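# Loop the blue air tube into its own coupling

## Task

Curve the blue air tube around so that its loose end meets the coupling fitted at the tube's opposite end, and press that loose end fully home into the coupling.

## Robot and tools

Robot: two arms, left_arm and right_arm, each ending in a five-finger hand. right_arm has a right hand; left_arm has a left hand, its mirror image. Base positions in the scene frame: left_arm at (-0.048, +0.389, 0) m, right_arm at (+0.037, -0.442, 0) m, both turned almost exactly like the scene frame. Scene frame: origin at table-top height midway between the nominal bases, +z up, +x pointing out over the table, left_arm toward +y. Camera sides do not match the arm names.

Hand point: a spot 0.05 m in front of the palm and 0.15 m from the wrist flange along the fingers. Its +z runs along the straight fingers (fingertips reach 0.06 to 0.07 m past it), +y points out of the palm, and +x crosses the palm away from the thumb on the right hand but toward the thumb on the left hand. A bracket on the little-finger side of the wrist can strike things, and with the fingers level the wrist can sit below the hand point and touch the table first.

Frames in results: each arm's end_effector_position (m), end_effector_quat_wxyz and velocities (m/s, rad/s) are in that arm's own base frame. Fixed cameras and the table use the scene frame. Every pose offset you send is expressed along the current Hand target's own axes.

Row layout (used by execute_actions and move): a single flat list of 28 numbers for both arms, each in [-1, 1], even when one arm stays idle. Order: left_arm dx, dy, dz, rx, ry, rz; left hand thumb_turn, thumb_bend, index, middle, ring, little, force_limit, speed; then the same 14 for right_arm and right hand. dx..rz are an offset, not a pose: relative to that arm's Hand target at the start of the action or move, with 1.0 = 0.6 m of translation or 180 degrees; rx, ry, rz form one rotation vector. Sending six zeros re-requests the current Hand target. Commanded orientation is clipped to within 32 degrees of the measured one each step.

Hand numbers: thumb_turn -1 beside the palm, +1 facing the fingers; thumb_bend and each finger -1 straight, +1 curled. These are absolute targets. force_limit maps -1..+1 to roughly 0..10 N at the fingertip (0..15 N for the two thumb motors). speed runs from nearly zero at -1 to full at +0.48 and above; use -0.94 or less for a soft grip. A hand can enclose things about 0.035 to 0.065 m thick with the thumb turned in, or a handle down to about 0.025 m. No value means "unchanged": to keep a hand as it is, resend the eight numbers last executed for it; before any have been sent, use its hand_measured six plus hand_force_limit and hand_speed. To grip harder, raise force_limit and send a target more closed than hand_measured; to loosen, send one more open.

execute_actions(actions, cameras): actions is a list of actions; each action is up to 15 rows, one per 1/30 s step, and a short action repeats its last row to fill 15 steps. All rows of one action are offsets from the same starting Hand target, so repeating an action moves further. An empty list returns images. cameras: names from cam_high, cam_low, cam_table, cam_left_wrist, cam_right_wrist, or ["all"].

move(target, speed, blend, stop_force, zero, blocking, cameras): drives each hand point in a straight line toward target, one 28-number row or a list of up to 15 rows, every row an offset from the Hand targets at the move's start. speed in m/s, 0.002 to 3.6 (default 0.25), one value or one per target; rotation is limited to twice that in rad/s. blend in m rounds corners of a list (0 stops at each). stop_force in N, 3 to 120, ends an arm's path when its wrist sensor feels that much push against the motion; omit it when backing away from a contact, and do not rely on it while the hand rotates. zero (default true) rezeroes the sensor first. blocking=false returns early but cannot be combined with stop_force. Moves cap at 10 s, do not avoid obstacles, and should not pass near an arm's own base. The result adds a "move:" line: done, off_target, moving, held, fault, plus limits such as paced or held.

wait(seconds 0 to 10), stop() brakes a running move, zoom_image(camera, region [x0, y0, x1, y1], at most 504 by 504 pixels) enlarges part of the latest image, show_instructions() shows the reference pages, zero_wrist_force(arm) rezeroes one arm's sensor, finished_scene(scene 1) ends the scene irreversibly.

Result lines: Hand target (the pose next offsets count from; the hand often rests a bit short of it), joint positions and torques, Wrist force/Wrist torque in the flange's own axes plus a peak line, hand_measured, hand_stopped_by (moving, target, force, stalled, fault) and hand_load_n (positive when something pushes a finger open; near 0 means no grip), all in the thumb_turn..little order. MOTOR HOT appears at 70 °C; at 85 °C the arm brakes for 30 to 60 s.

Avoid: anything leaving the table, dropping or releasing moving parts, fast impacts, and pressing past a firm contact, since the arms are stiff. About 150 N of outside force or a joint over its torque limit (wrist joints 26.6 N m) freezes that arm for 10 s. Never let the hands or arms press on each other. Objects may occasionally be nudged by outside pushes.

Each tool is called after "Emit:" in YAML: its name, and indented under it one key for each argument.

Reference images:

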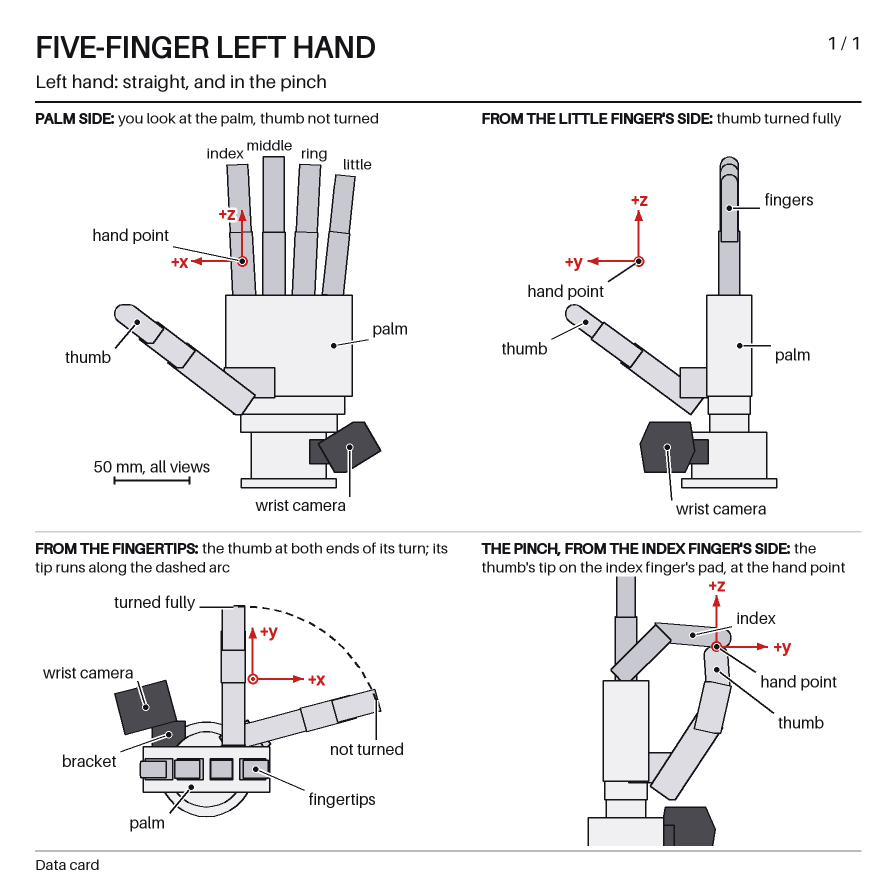

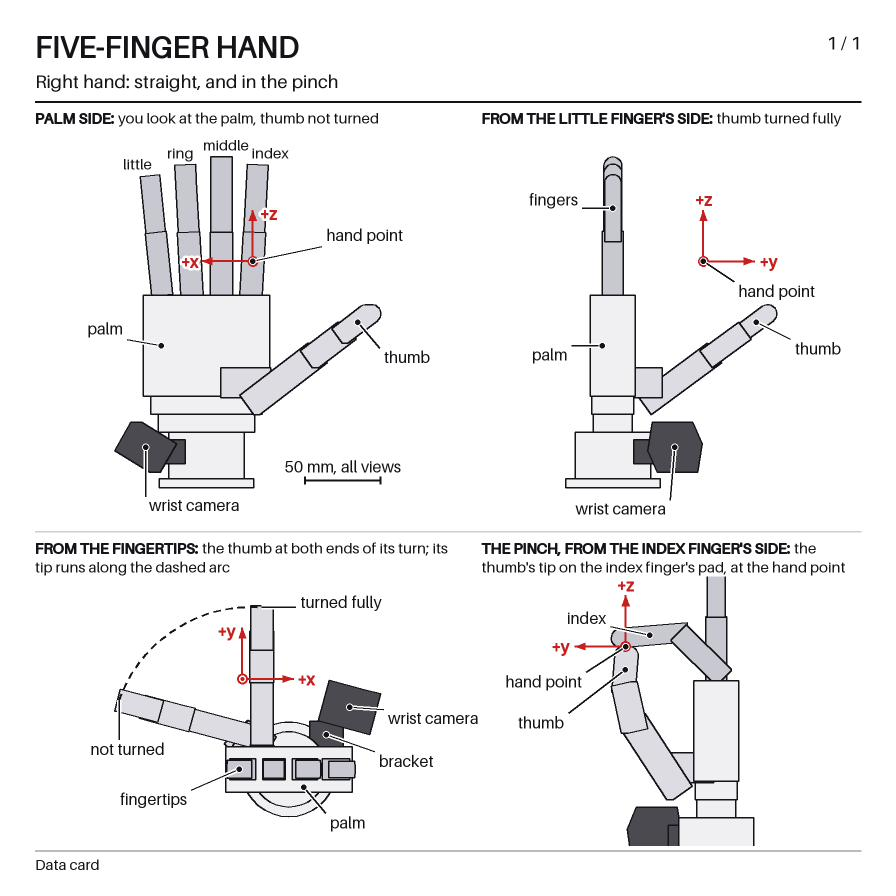

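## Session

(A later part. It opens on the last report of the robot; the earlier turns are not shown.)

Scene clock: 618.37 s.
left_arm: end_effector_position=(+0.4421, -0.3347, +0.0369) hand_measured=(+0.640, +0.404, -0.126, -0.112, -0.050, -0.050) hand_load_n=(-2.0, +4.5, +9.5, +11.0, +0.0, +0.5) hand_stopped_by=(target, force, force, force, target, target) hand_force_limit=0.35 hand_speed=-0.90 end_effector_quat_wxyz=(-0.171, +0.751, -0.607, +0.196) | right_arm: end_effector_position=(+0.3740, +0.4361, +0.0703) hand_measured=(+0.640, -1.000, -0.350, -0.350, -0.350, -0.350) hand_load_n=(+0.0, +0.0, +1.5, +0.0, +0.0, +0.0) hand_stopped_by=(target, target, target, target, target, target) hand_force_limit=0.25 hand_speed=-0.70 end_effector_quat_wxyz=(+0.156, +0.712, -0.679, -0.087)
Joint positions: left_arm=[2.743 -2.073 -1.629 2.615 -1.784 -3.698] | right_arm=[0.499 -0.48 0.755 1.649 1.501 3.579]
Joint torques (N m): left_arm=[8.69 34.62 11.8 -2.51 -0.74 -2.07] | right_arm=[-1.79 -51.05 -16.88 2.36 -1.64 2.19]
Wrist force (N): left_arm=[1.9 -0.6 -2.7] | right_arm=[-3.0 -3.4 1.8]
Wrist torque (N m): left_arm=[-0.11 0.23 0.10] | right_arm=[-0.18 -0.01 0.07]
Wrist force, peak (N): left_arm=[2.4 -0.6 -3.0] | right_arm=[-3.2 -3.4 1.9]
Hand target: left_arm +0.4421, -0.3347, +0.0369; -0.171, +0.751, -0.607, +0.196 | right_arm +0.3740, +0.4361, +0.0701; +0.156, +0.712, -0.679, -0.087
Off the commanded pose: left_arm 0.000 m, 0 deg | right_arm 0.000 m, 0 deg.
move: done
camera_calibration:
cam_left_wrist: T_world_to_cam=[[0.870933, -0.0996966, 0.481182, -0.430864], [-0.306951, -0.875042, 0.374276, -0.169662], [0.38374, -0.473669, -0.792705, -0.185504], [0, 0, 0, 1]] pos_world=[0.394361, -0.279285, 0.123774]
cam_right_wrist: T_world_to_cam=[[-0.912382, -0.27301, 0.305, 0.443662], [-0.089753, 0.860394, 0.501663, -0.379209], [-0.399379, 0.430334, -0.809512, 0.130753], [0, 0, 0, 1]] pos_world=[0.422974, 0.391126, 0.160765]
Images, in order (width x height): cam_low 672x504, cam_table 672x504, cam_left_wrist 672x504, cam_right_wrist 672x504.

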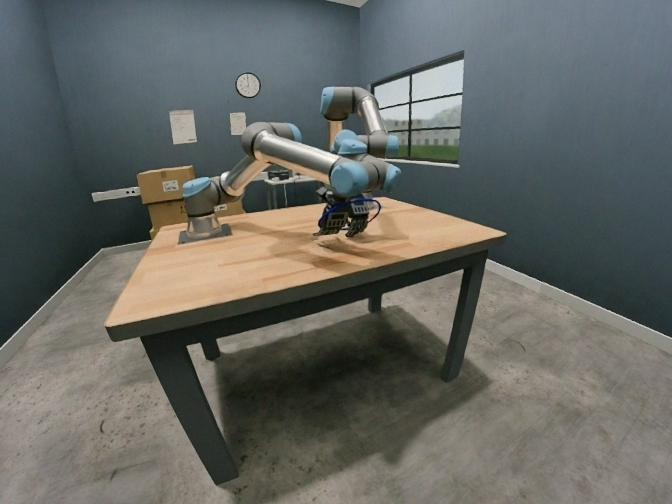

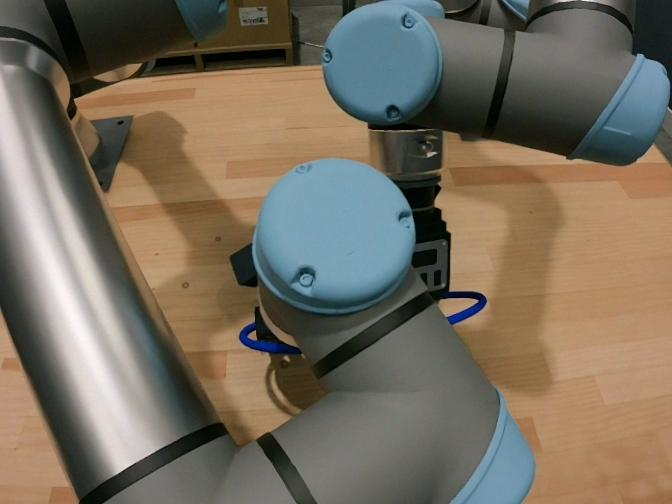

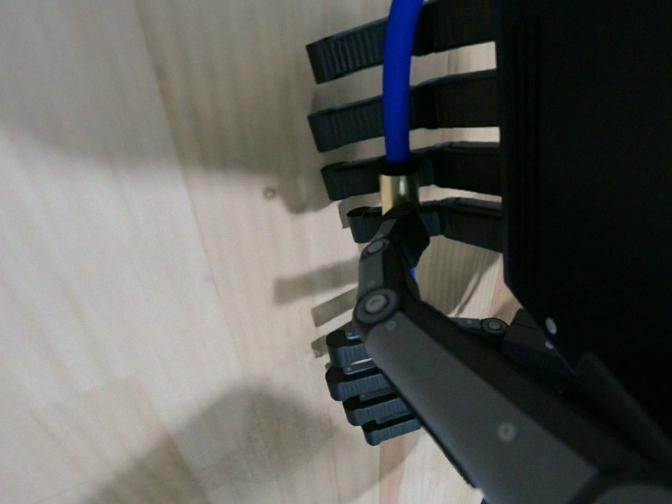

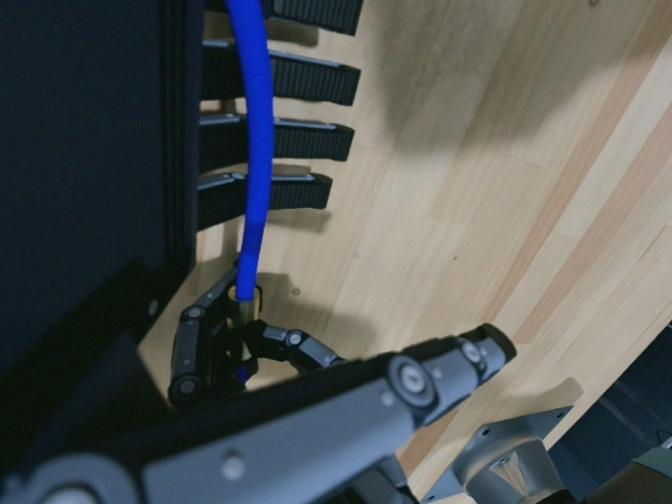

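Emit:
move:
  target: [0,0,0,0,0,0,0.64,0.99,0.79,0.79,-0.05,-0.05,0.35,-0.9,0.0026,0.0103,-0.0281,0,0,0,0.64,-1,-0.65,-0.65,-0.65,-0.65,0.25,-0.85]
  speed: 0.03
  cameras: ["cam_right_wrist","cam_low","cam_table","cam_left_wrist"]

Emit:
zoom_image:
  camera: "cam_low"
  region: [300, 195, 390, 250]

Scene clock: 619.73 s.
left_arm: end_effector_position=(+0.4421, -0.3347, +0.0369) hand_measured=(+0.640, +0.404, -0.126, -0.112, -0.050, -0.050) hand_load_n=(-1.5, +2.5, +8.0, +11.5, +0.0, +0.5) hand_stopped_by=(target, force, force, force, target, target) hand_force_limit=0.35 hand_speed=-0.90 end_effector_quat_wxyz=(-0.171, +0.751, -0.607, +0.196) | right_arm: end_effector_position=(+0.3740, +0.4361, +0.0882) hand_measured=(+0.640, -1.000, -0.650, -0.650, -0.650, -0.650) hand_load_n=(+0.0, +0.0, +3.0, +0.0, +0.0, +0.0) hand_stopped_by=(target, target, target, target, target, target) hand_force_limit=0.25 hand_speed=-0.85 end_effector_quat_wxyz=(+0.156, +0.712, -0.679, -0.087)
Joint positions: left_arm=[2.743 -2.073 -1.629 2.615 -1.784 -3.698] | right_arm=[0.499 -0.496 0.739 1.68 1.501 3.579]
Joint torques (N m): left_arm=[9.05 33.63 11.77 -2.49 -1.62 -1.53] | right_arm=[8.98 -52.79 -6.99 2.28 -0.23 2.1]
Wrist force (N): left_arm=[1.8 -2.8 -5.0] | right_arm=[-2.4 -3.3 4.6]
Wrist torque (N m): left_arm=[-0.08 0.27 0.06] | right_arm=[-0.20 0.01 0.10]
Wrist force, peak (N): left_arm=[3.0 -2.9 -6.2] | right_arm=[-4.0 -4.8 5.1]
Hand target: left_arm +0.4421, -0.3347, +0.0369; -0.171, +0.751, -0.607, +0.196 | right_arm +0.3740, +0.4361, +0.0881; +0.156, +0.712, -0.679, -0.087
Off the commanded pose: left_arm 0.000 m, 0 deg | right_arm 0.000 m, 0 deg.
move: done
camera_calibration:
cam_left_wrist: T_world_to_cam=[[0.870923, -0.0997426, 0.481191, -0.430874], [-0.306958, -0.875079, 0.374184, -0.169658], [0.383758, -0.473591, -0.792743, -0.185485], [0, 0, 0, 1]] pos_world=[0.394361, -0.279285, 0.123774]
cam_right_wrist: T_world_to_cam=[[-0.912405, -0.273099, 0.304851, 0.438302], [-0.0898924, 0.860357, 0.501702, -0.388208], [-0.399295, 0.430352, -0.809543, 0.145163], [0, 0, 0, 1]] pos_world=[0.422975, 0.391226, 0.178664]
Images, in order (width x height): cam_low 672x504, cam_table 672x504, cam_left_wrist 672x504, cam_right_wrist 672x504.

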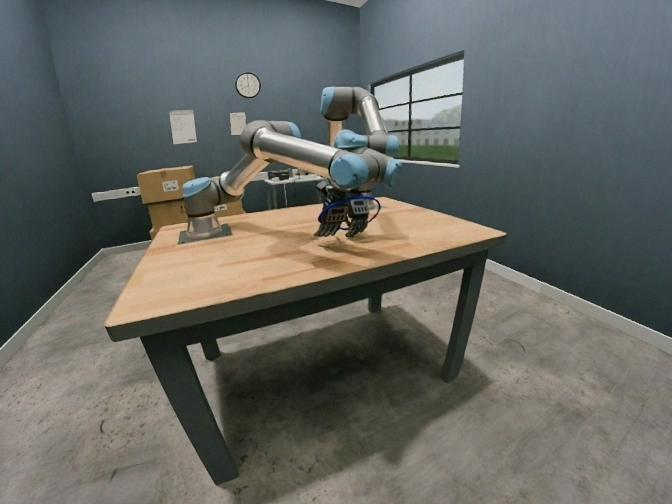

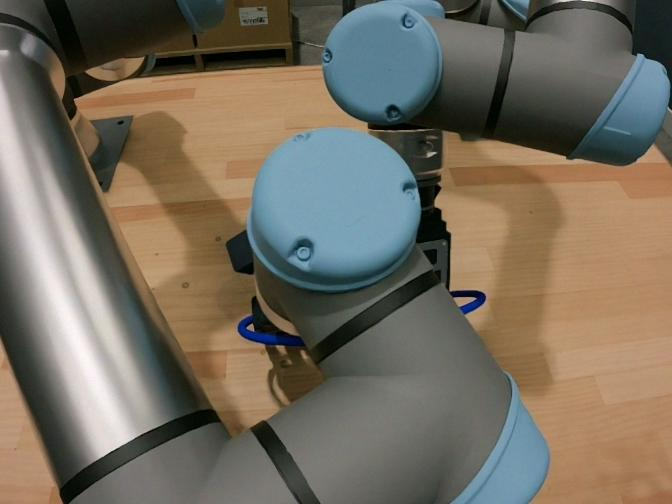

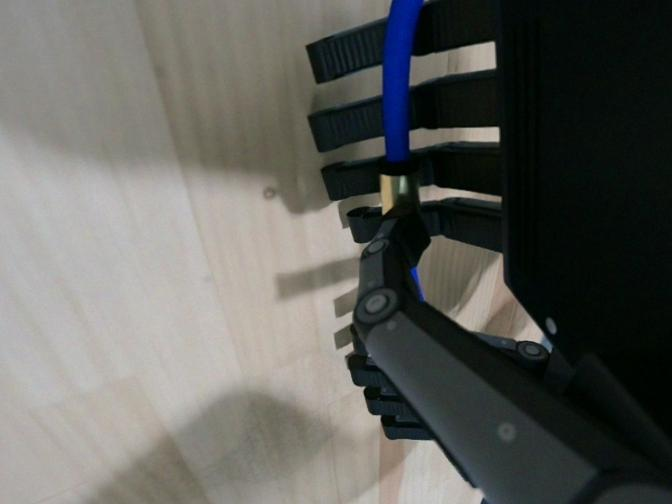

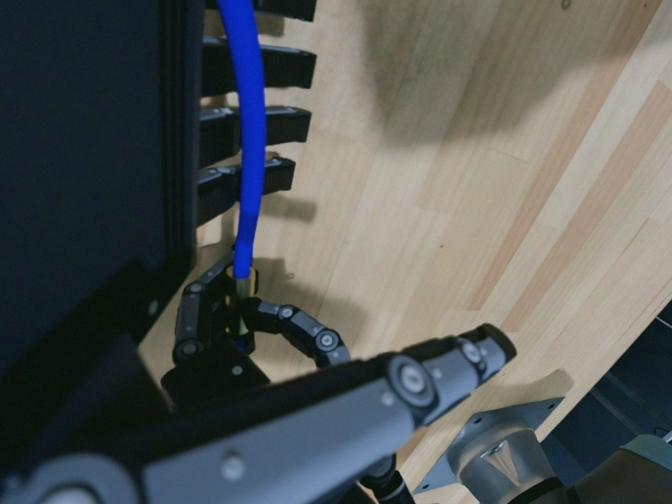

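Scaled by 5.600.

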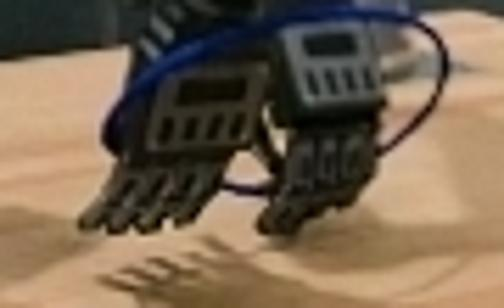

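Emit:
move:
  target: [0,0,0,0,0,0,0.64,0.99,0.79,0.79,-0.05,-0.05,0.35,-0.9,0.0029,0.0114,-0.0312,0,0,0,0.64,-1,-1,-1,-1,-1,0.25,-0.85]
  speed: 0.03
  cameras: ["cam_right_wrist","cam_low","cam_table","cam_left_wrist"]

Emit:
zoom_image:
  camera: "cam_low"
  region: [300, 195, 390, 250]

Scene clock: 620.97 s.
left_arm: end_effector_position=(+0.4421, -0.3347, +0.0369) hand_measured=(+0.640, +0.404, -0.126, -0.112, -0.050, -0.050) hand_load_n=(-1.5, +3.5, +10.0, +11.0, +0.0, +0.5) hand_stopped_by=(target, force, force, force, target, target) hand_force_limit=0.35 hand_speed=-0.90 end_effector_quat_wxyz=(-0.171, +0.751, -0.607, +0.196) | right_arm: end_effector_position=(+0.3740, +0.4361, +0.1082) hand_measured=(+0.640, -1.000, -1.000, -1.000, -1.000, -1.000) hand_load_n=(+0.0, +0.0, +0.0, +0.0, +0.0, +0.0) hand_stopped_by=(target, target, target, target, target, target) hand_force_limit=0.25 hand_speed=-0.85 end_effector_quat_wxyz=(+0.156, +0.712, -0.679, -0.087)
Joint positions: left_arm=[2.743 -2.073 -1.629 2.615 -1.784 -3.698] | right_arm=[0.499 -0.512 0.718 1.717 1.501 3.579]
Joint torques (N m): left_arm=[9.14 33.7 12.26 -2.59 -1.46 -0.82] | right_arm=[8.79 -51.17 -4.6 1.93 -0.42 2.31]
Wrist force (N): left_arm=[3.6 -1.0 -2.5] | right_arm=[-4.7 -2.3 1.9]
Wrist torque (N m): left_arm=[-0.09 0.22 0.15] | right_arm=[-0.19 -0.15 -0.10]
Wrist force, peak (N): left_arm=[2.8 -2.7 -5.9] | right_arm=[-4.1 -4.5 5.1]
Hand target: left_arm +0.4421, -0.3347, +0.0369; -0.171, +0.751, -0.607, +0.196 | right_arm +0.3739, +0.4361, +0.1081; +0.156, +0.712, -0.679, -0.087
Off the commanded pose: left_arm 0.000 m, 0 deg | right_arm 0.000 m, 0 deg.
move: done
camera_calibration:
cam_left_wrist: T_world_to_cam=[[0.870923, -0.0997426, 0.481191, -0.430874], [-0.306958, -0.875079, 0.374184, -0.169658], [0.383758, -0.473591, -0.792743, -0.185485], [0, 0, 0, 1]] pos_world=[0.394361, -0.279285, 0.123774]
cam_right_wrist: T_world_to_cam=[[-0.912405, -0.273099, 0.304851, 0.432114], [-0.0898924, 0.860357, 0.501702, -0.398251], [-0.399295, 0.430352, -0.809543, 0.161314], [0, 0, 0, 1]] pos_world=[0.422875, 0.391226, 0.198664]
Images, in order (width x height): cam_low 672x504, cam_table 672x504, cam_left_wrist 672x504, cam_right_wrist 672x504.

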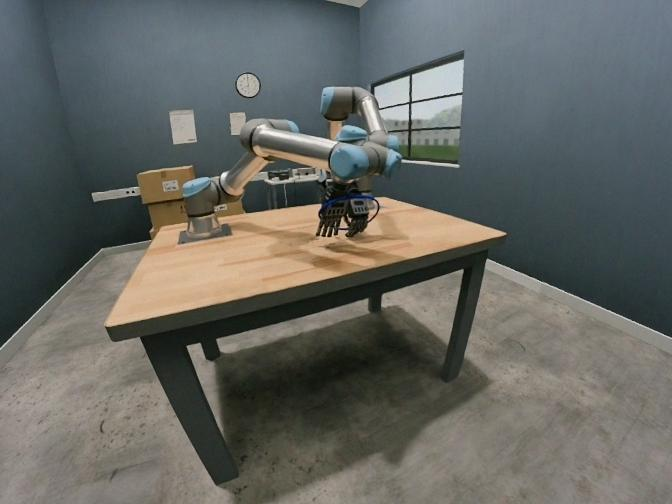

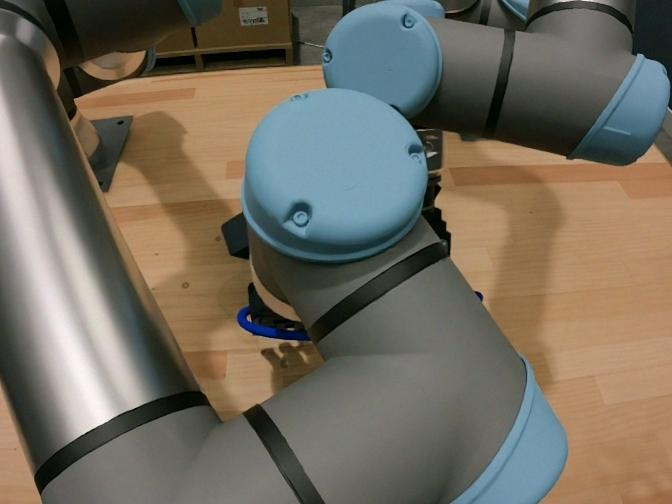

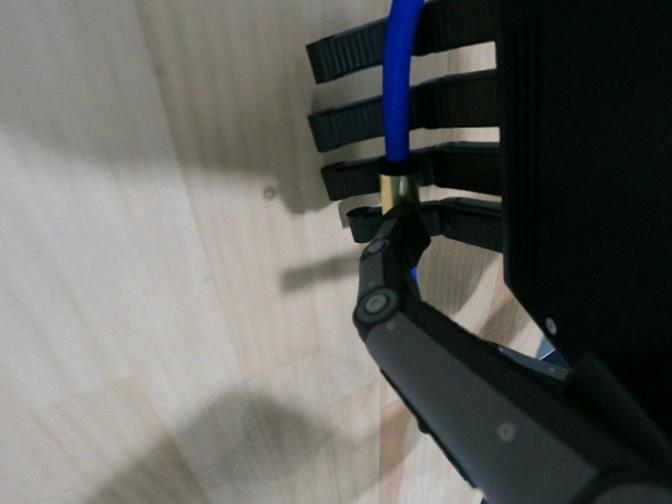

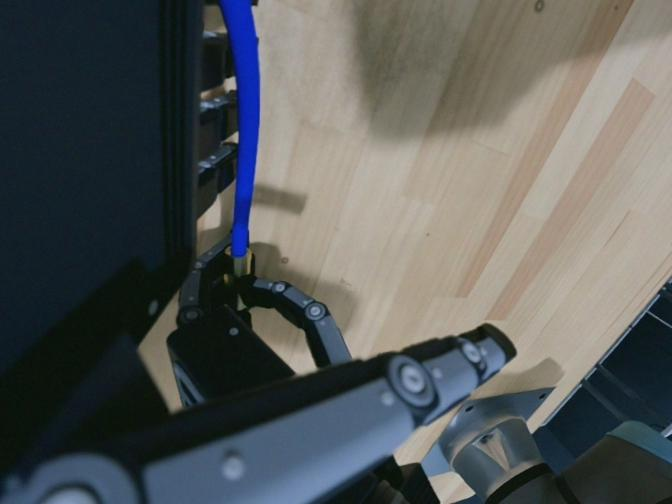

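Scaled by 5.600.

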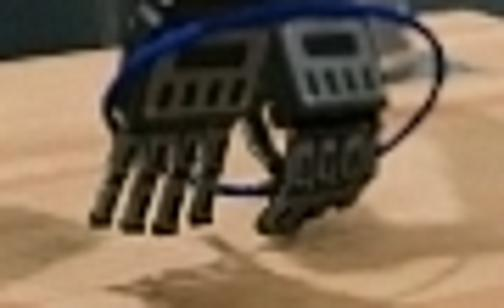

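Emit:
move:
  target: [0,0,0,0,0,0,0.64,0.99,0.79,0.79,-0.05,-0.05,0.35,-0.9,0.0072,0.0285,-0.078,0,0,0,0.64,-1,-1,-1,-1,-1,0.25,-0.85]
  speed: 0.05
  cameras: ["cam_right_wrist","cam_low","cam_table","cam_left_wrist"]

Emit:
zoom_image:
  camera: "cam_low"
  region: [300, 185, 390, 250]

Scene clock: 622.40 s.
left_arm: end_effector_position=(+0.4421, -0.3347, +0.0369) hand_measured=(+0.640, +0.404, -0.126, -0.112, -0.050, -0.050) hand_load_n=(-2.0, +2.0, +7.5, +12.0, +0.0, +1.0) hand_stopped_by=(target, force, force, force, target, target) hand_force_limit=0.35 hand_speed=-0.90 end_effector_quat_wxyz=(-0.171, +0.751, -0.607, +0.196) | right_arm: end_effector_position=(+0.3739, +0.4362, +0.1583) hand_measured=(+0.640, -1.000, -1.000, -1.000, -1.000, -1.000) hand_load_n=(+0.0, +0.0, +0.0, +0.5, +0.0, +0.0) hand_stopped_by=(target, target, target, target, target, target) hand_force_limit=0.25 hand_speed=-0.85 end_effector_quat_wxyz=(+0.156, +0.712, -0.679, -0.087) end_effector_velocity=(+0.000, +0.000, -0.002) end_effector_angular_velocity=(+0.000, +0.000, +0.000)
Joint positions: left_arm=[2.743 -2.073 -1.629 2.615 -1.784 -3.698] | right_arm=[0.499 -0.541 0.645 1.819 1.501 3.58]
Joint velocities: left_arm=[within noise] | right_arm=[0 0.001 0.003 -0.005 0 0]
Joint torques (N m): left_arm=[8.42 33.96 12.34 -2.49 -1.57 -0.15] | right_arm=[6.75 -53.45 -8.07 2.93 -0.42 2.34]
Wrist force (N): left_arm=[5.4 -2.6 -6.4] | right_arm=[-6.5 -4.7 5.4]
Wrist torque (N m): left_arm=[-0.04 0.32 0.22] | right_arm=[-0.27 -0.34 -0.26]
Wrist force, peak (N): left_arm=[6.4 -2.7 -7.1] | right_arm=[-7.7 -4.9 5.9]
Hand target: left_arm +0.4421, -0.3347, +0.0369; -0.171, +0.751, -0.607, +0.196 | right_arm +0.3739, +0.4361, +0.1581; +0.156, +0.712, -0.679, -0.087
Off the commanded pose: left_arm 0.000 m, 0 deg | right_arm 0.000 m, 0 deg.
move: done
camera_calibration:
cam_left_wrist: T_world_to_cam=[[0.870923, -0.0997426, 0.481191, -0.430874], [-0.306958, -0.875079, 0.374184, -0.169658], [0.383758, -0.473591, -0.792743, -0.185485], [0, 0, 0, 1]] pos_world=[0.394361, -0.279285, 0.123774]
cam_right_wrist: T_world_to_cam=[[-0.912416, -0.273087, 0.304829, 0.416846], [-0.0898574, 0.86032, 0.501772, -0.423404], [-0.399278, 0.430433, -0.809509, 0.201824], [0, 0, 0, 1]] pos_world=[0.422875, 0.391226, 0.248764]
Images, in order (width x height): cam_low 672x504, cam_table 672x504, cam_left_wrist 672x504, cam_right_wrist 672x504.

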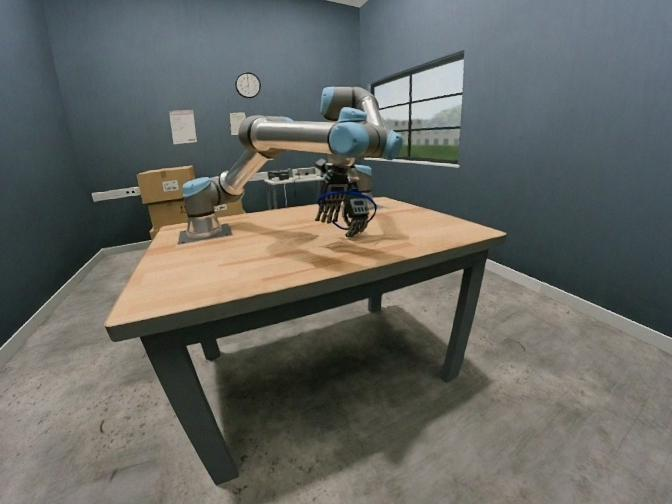

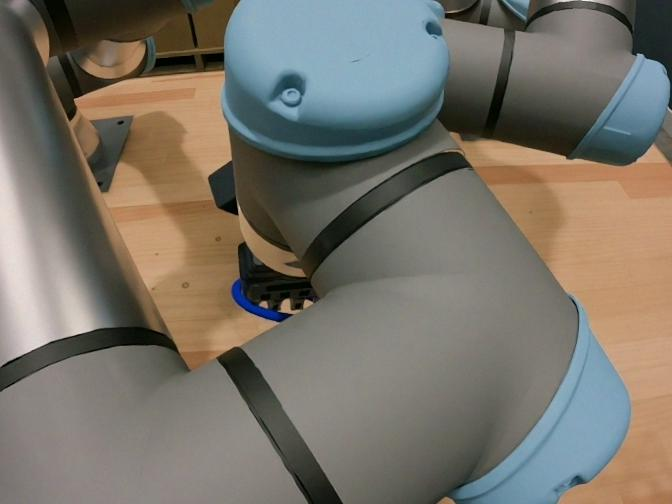

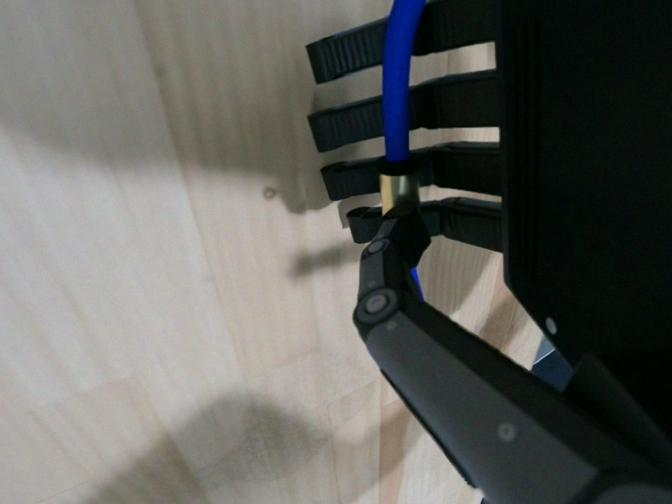

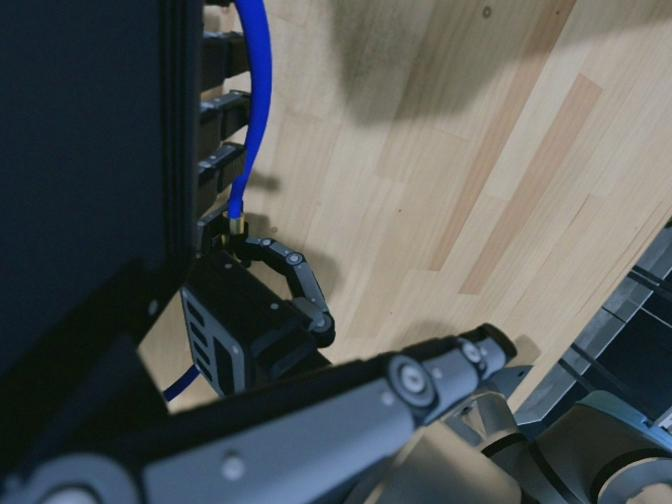

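Scaled by 5.600.

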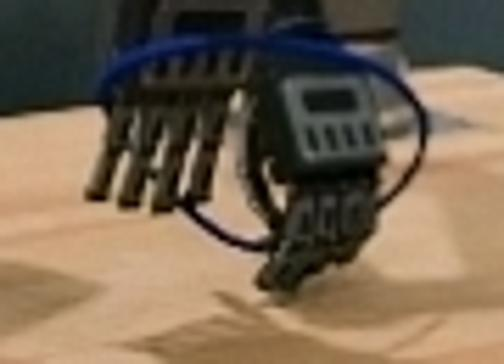

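Emit:
move:
  target: [0,0,0,0,0,0,0.64,0.99,0.79,0.79,-0.05,-0.05,0.35,-0.9,-0.0076,-0.0302,0.0827,0,0,0,0.64,-1,-1,-1,-1,-1,0.25,-0.85]
  speed: 0.06
  stop_force: 15
  cameras: ["cam_right_wrist","cam_low","cam_table","cam_left_wrist"]

Emit:
zoom_image:
  camera: "cam_low"
  region: [300, 185, 390, 250]

Scene clock: 625.00 s.
left_arm: end_effector_position=(+0.4421, -0.3347, +0.0369) hand_measured=(+0.640, +0.404, -0.126, -0.112, -0.050, -0.050) hand_load_n=(-1.5, +5.5, +10.5, +10.5, +0.0, +1.0) hand_stopped_by=(target, force, force, force, target, target) hand_force_limit=0.35 hand_speed=-0.90 end_effector_quat_wxyz=(-0.171, +0.751, -0.607, +0.196) | right_arm: end_effector_position=(+0.3739, +0.4361, +0.1051) hand_measured=(+0.640, -1.000, -1.000, -1.000, -1.000, -1.000) hand_load_n=(+0.0, +0.0, +0.0, +0.0, +0.0, +0.0) hand_stopped_by=(target, target, target, target, target, target) hand_force_limit=0.25 hand_speed=-0.85 end_effector_quat_wxyz=(+0.156, +0.712, -0.679, -0.087)
Joint positions: left_arm=[2.743 -2.073 -1.629 2.615 -1.784 -3.698] | right_arm=[0.499 -0.509 0.722 1.711 1.501 3.579]
Joint torques (N m): left_arm=[9.12 32.87 11.55 -2.63 -1.57 0.68] | right_arm=[-10.37 -62.52 -24.15 2.23 1.02 -2.24]
Wrist force (N): left_arm=[-0.3 0.8 -0.1] | right_arm=[-0.7 -2.2 -1.0]
Wrist torque (N m): left_arm=[-0.20 0.10 0.15] | right_arm=[-0.02 -0.08 0.13]
Wrist force, peak (N): left_arm=[5.3 -2.7 -6.4] | right_arm=[-6.5 -4.6 5.3]
Hand target: left_arm +0.4421, -0.3347, +0.0369; -0.171, +0.751, -0.607, +0.196 | right_arm +0.3739, +0.4361, +0.1051; +0.156, +0.712, -0.679, -0.087
Off the commanded pose: left_arm 0.000 m, 0 deg | right_arm 0.000 m, 0 deg.
move: done
camera_calibration:
cam_left_wrist: T_world_to_cam=[[0.870923, -0.0997426, 0.481191, -0.430874], [-0.306958, -0.875079, 0.374184, -0.169658], [0.383758, -0.473591, -0.792743, -0.185485], [0, 0, 0, 1]] pos_world=[0.394361, -0.279285, 0.123774]
cam_right_wrist: T_world_to_cam=[[-0.912334, -0.273062, 0.305095, 0.432966], [-0.0897847, 0.860427, 0.501601, -0.396749], [-0.399481, 0.430235, -0.809514, 0.158924], [0, 0, 0, 1]] pos_world=[0.422874, 0.391226, 0.195565]
Images, in order (width x height): cam_low 672x504, cam_table 672x504, cam_left_wrist 672x504, cam_right_wrist 672x504.

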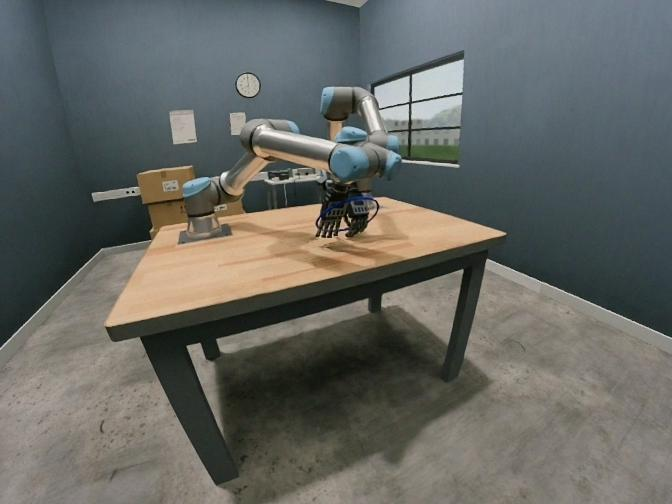

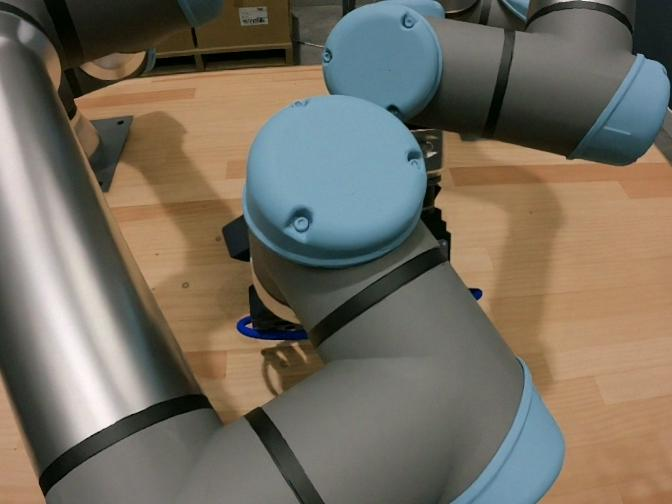

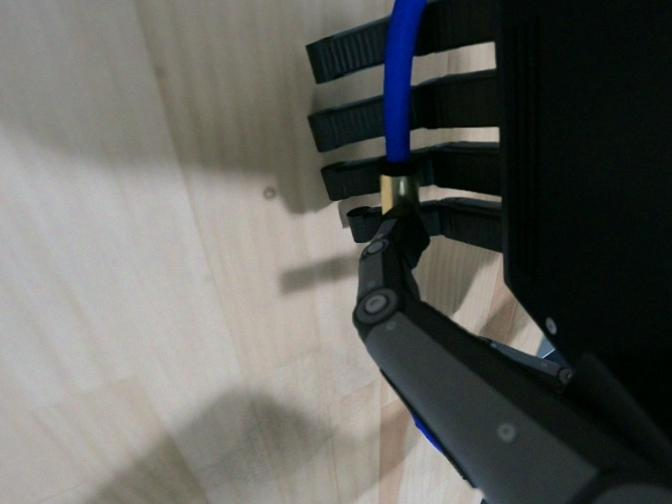

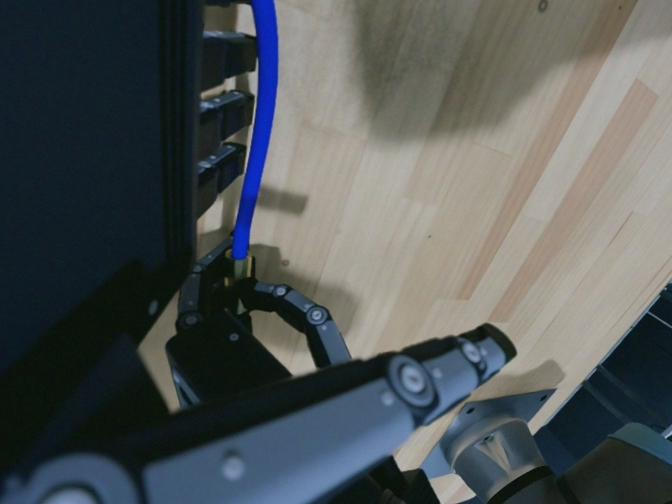

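Scaled by 5.600.

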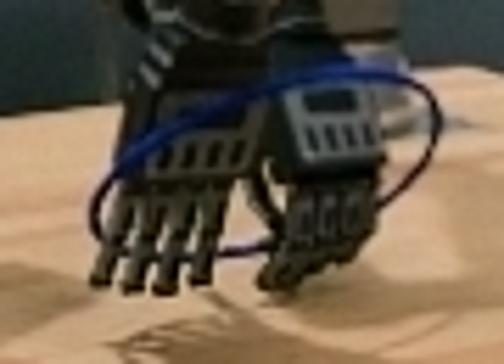

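Emit:
move:
  target: [0,0,0,0,0,0,0.64,0.99,0.79,0.79,-0.05,-0.05,0.35,-0.9,0.005,0.0003,-0.0828,0,0,0,0.64,-1,-1,-1,-1,-1,0.25,-0.85]
  speed: 0.04
  stop_force: 8
  cameras: ["cam_right_wrist","cam_low","cam_left_wrist"]

Emit:
zoom_image:
  camera: "cam_low"
  region: [300, 185, 390, 250]

Scene clock: 628.00 s.
left_arm: end_effector_position=(+0.4421, -0.3347, +0.0369) hand_measured=(+0.640, +0.404, -0.126, -0.112, -0.050, -0.050) hand_load_n=(-1.0, +3.5, +10.5, +10.5, +0.0, +0.5) hand_stopped_by=(target, force, force, force, target, target) hand_force_limit=0.35 hand_speed=-0.90 end_effector_quat_wxyz=(-0.171, +0.751, -0.607, +0.196) | right_arm: end_effector_position=(+0.3907, +0.4382, +0.1519) hand_measured=(+0.640, -1.000, -1.000, -1.000, -1.000, -1.000) hand_load_n=(+0.5, +0.0, +0.0, +0.0, +0.0, +0.0) hand_stopped_by=(target, target, target, target, target, target) hand_force_limit=0.25 hand_speed=-0.85 end_effector_quat_wxyz=(+0.156, +0.712, -0.679, -0.087)
Joint positions: left_arm=[2.743 -2.073 -1.629 2.615 -1.784 -3.698] | right_arm=[0.49 -0.477 0.538 1.863 1.504 3.571]
Joint torques (N m): left_arm=[9.26 32.97 12.01 -2.65 -1.58 2.05] | right_arm=[7.89 -64.55 -5.44 4.59 2.6 1.88]
Wrist force (N): left_arm=[3.4 -1.7 -2.4] | right_arm=[-4.5 -2.2 2.1]
Wrist torque (N m): left_arm=[-0.14 0.20 0.15] | right_arm=[-0.18 -0.30 -0.08]
Wrist force, peak (N): left_arm=[4.9 -1.3 -2.2] | right_arm=[-6.0 -2.0 1.7]
Hand target: left_arm +0.4421, -0.3347, +0.0369; -0.171, +0.751, -0.607, +0.196 | right_arm +0.3906, +0.4382, +0.1519; +0.156, +0.712, -0.679, -0.087
Off the commanded pose: left_arm 0.000 m, 0 deg | right_arm 0.000 m, 0 deg.
move: done
camera_calibration:
cam_left_wrist: T_world_to_cam=[[0.870923, -0.0997426, 0.481191, -0.430874], [-0.306958, -0.875079, 0.374184, -0.169658], [0.383758, -0.473591, -0.792743, -0.185485], [0, 0, 0, 1]] pos_world=[0.394361, -0.279285, 0.123774]
cam_right_wrist: T_world_to_cam=[[-0.912371, -0.273023, 0.305022, 0.434485], [-0.089788, 0.860431, 0.501594, -0.42058], [-0.399397, 0.430252, -0.809546, 0.202622], [0, 0, 0, 1]] pos_world=[0.439574, 0.393326, 0.242465]
Images, in order (width x height): cam_low 672x504, cam_left_wrist 672x504, cam_right_wrist 672x504.

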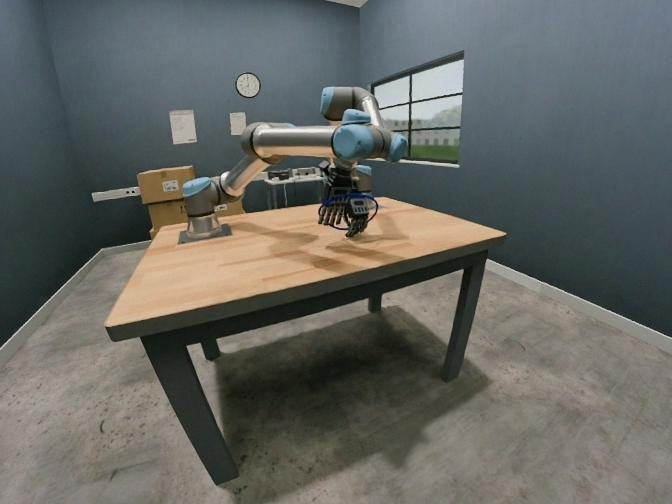

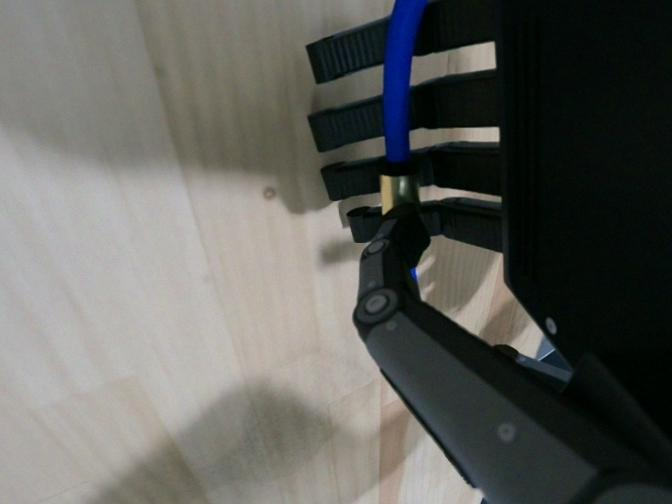

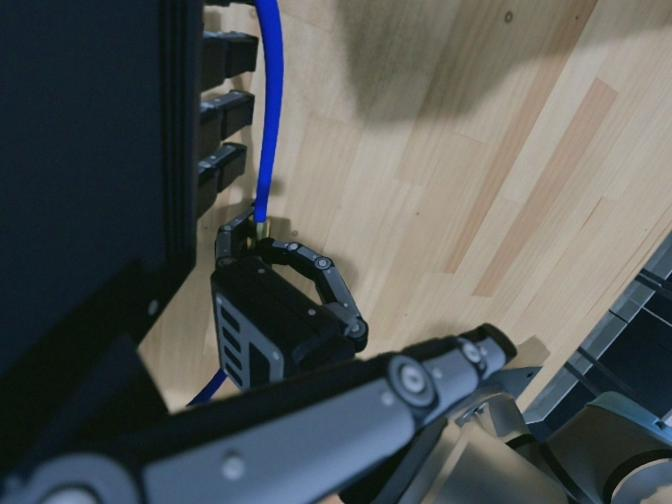

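Scaled by 5.600.

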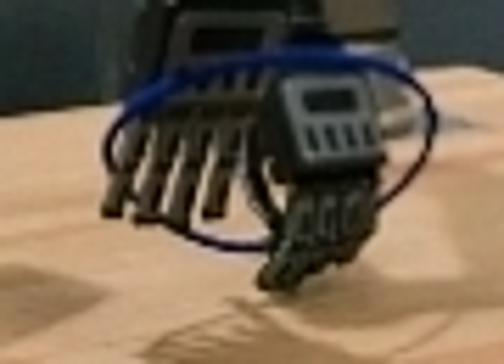

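Emit:
move:
  target: [0,0,0,0,0,0,0.64,0.99,0.79,0.79,-0.05,-0.05,0.35,-0.9,0.006,0.0003,-0.0997,0,0,0,0.64,-1,-1,-1,-1,-1,0.25,-0.85]
  speed: 0.04
  stop_force: 8
  cameras: ["cam_right_wrist","cam_low","cam_left_wrist","cam_table"]

Emit:
zoom_image:
  camera: "cam_low"
  region: [300, 175, 400, 250]

Scene clock: 630.77 s.
left_arm: end_effector_position=(+0.4421, -0.3347, +0.0369) hand_measured=(+0.640, +0.404, -0.126, -0.112, -0.050, -0.050) hand_load_n=(-1.0, +2.0, +10.0, +11.0, +0.0, +0.5) hand_stopped_by=(target, force, force, force, target, target) hand_force_limit=0.35 hand_speed=-0.90 end_effector_quat_wxyz=(-0.171, +0.751, -0.607, +0.196) | right_arm: end_effector_position=(+0.4102, +0.4403, +0.2081) hand_measured=(+0.640, -1.000, -1.000, -1.000, -1.000, -1.000) hand_load_n=(+0.0, +0.0, +0.0, +0.0, +0.0, +0.5) hand_stopped_by=(target, target, target, target, target, target) hand_force_limit=0.25 hand_speed=-0.85 end_effector_quat_wxyz=(+0.153, +0.712, -0.680, -0.088)
Joint positions: left_arm=[2.743 -2.073 -1.629 2.615 -1.784 -3.698] | right_arm=[0.478 -0.3 0.035 2.185 1.505 3.562]
Joint torques (N m): left_arm=[9.11 33.71 12.11 -2.61 -1.46 1.96] | right_arm=[3.95 -55.15 -25.33 6.01 0.84 -0.66]
Wrist force (N): left_arm=[5.4 -4.0 -4.2] | right_arm=[-6.5 -2.0 5.2]
Wrist torque (N m): left_arm=[-0.08 0.24 0.24] | right_arm=[-0.35 -0.57 -0.21]
Wrist force, peak (N): left_arm=[7.1 -5.2 -5.3] | right_arm=[-8.4 -1.8 6.4]
Hand target: left_arm +0.4421, -0.3347, +0.0369; -0.171, +0.751, -0.607, +0.196 | right_arm +0.4108, +0.4409, +0.2083; +0.156, +0.712, -0.679, -0.087
Off the commanded pose: left_arm 0.000 m, 0 deg | right_arm 0.001 m, 0 deg.
elbow stopped short (right arm): the move would have taken joint 3 (elbow) straighter than the controller allows.
move: done
camera_calibration:
cam_left_wrist: T_world_to_cam=[[0.870923, -0.0997426, 0.481191, -0.430874], [-0.306958, -0.875079, 0.374184, -0.169658], [0.383758, -0.473591, -0.792743, -0.185485], [0, 0, 0, 1]] pos_world=[0.394361, -0.279285, 0.123774]
cam_right_wrist: T_world_to_cam=[[-0.914135, -0.271227, 0.30132, 0.436449], [-0.0882873, 0.858591, 0.505001, -0.449367], [-0.395681, 0.435037, -0.808814, 0.25115], [0, 0, 0, 1]] pos_world=[0.458675, 0.39494, 0.298554]
Images, in order (width x height): cam_low 672x504, cam_table 672x504, cam_left_wrist 672x504, cam_right_wrist 672x504.

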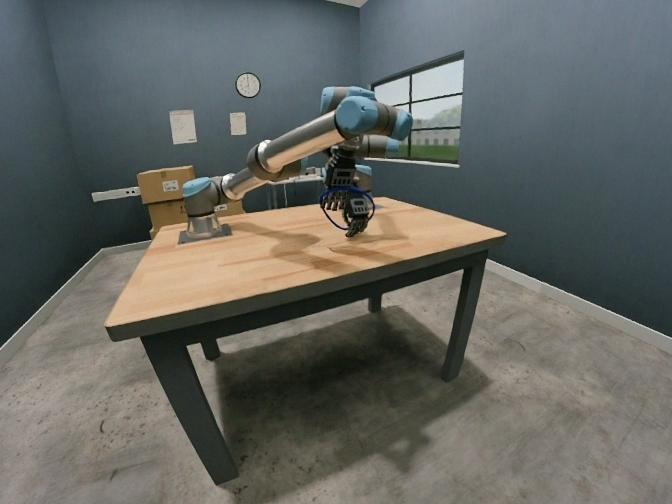

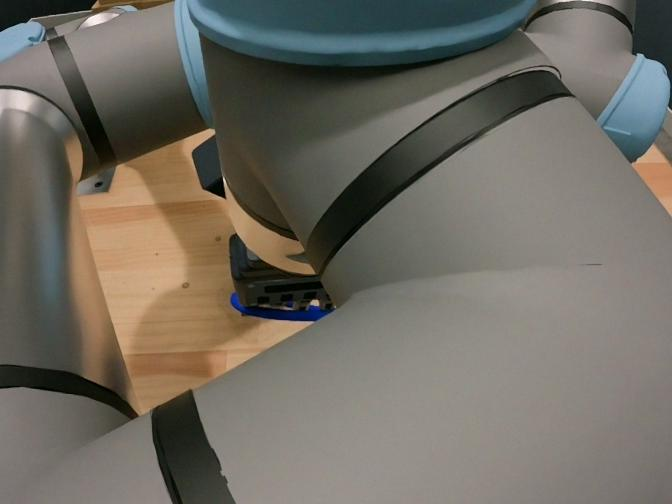

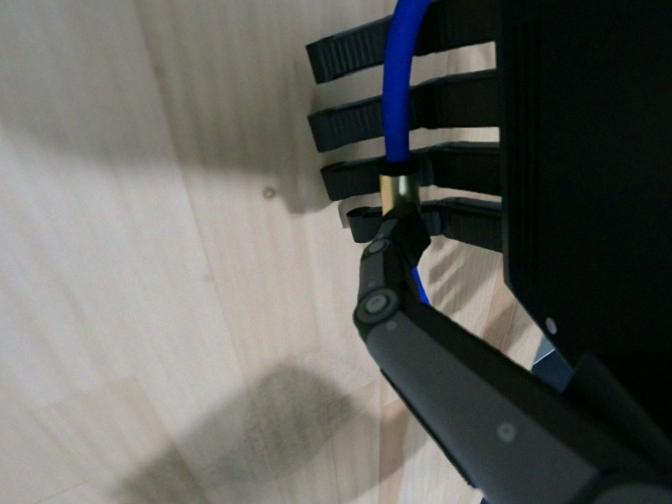

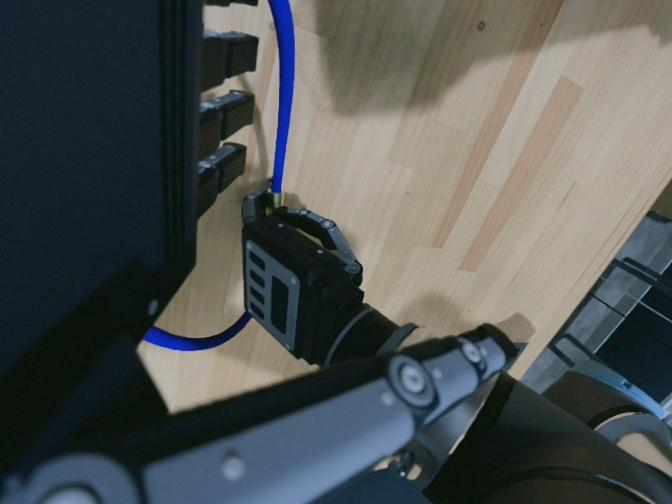

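Scaled by 5.040.

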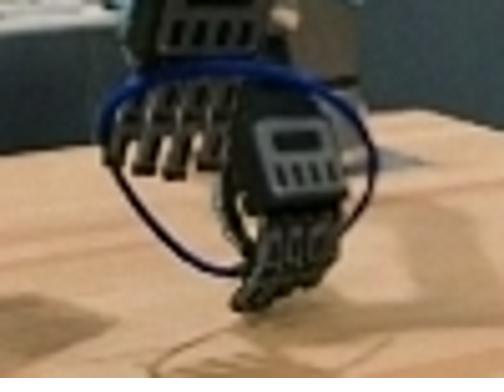

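Emit:
zoom_image:
  camera: "cam_low"
  region: [312, 170, 382, 240]

Emit:
zoom_image:
  camera: "cam_right_wrist"
  region: [140, 0, 400, 200]

Scaled by 7.200.

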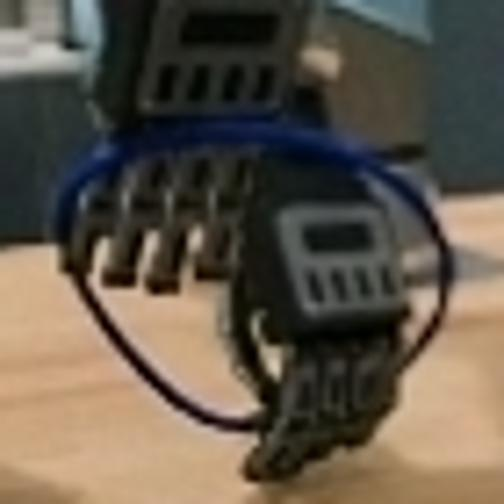

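Scaled by 1.938.

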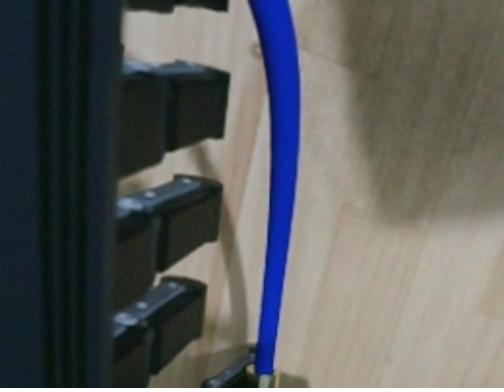

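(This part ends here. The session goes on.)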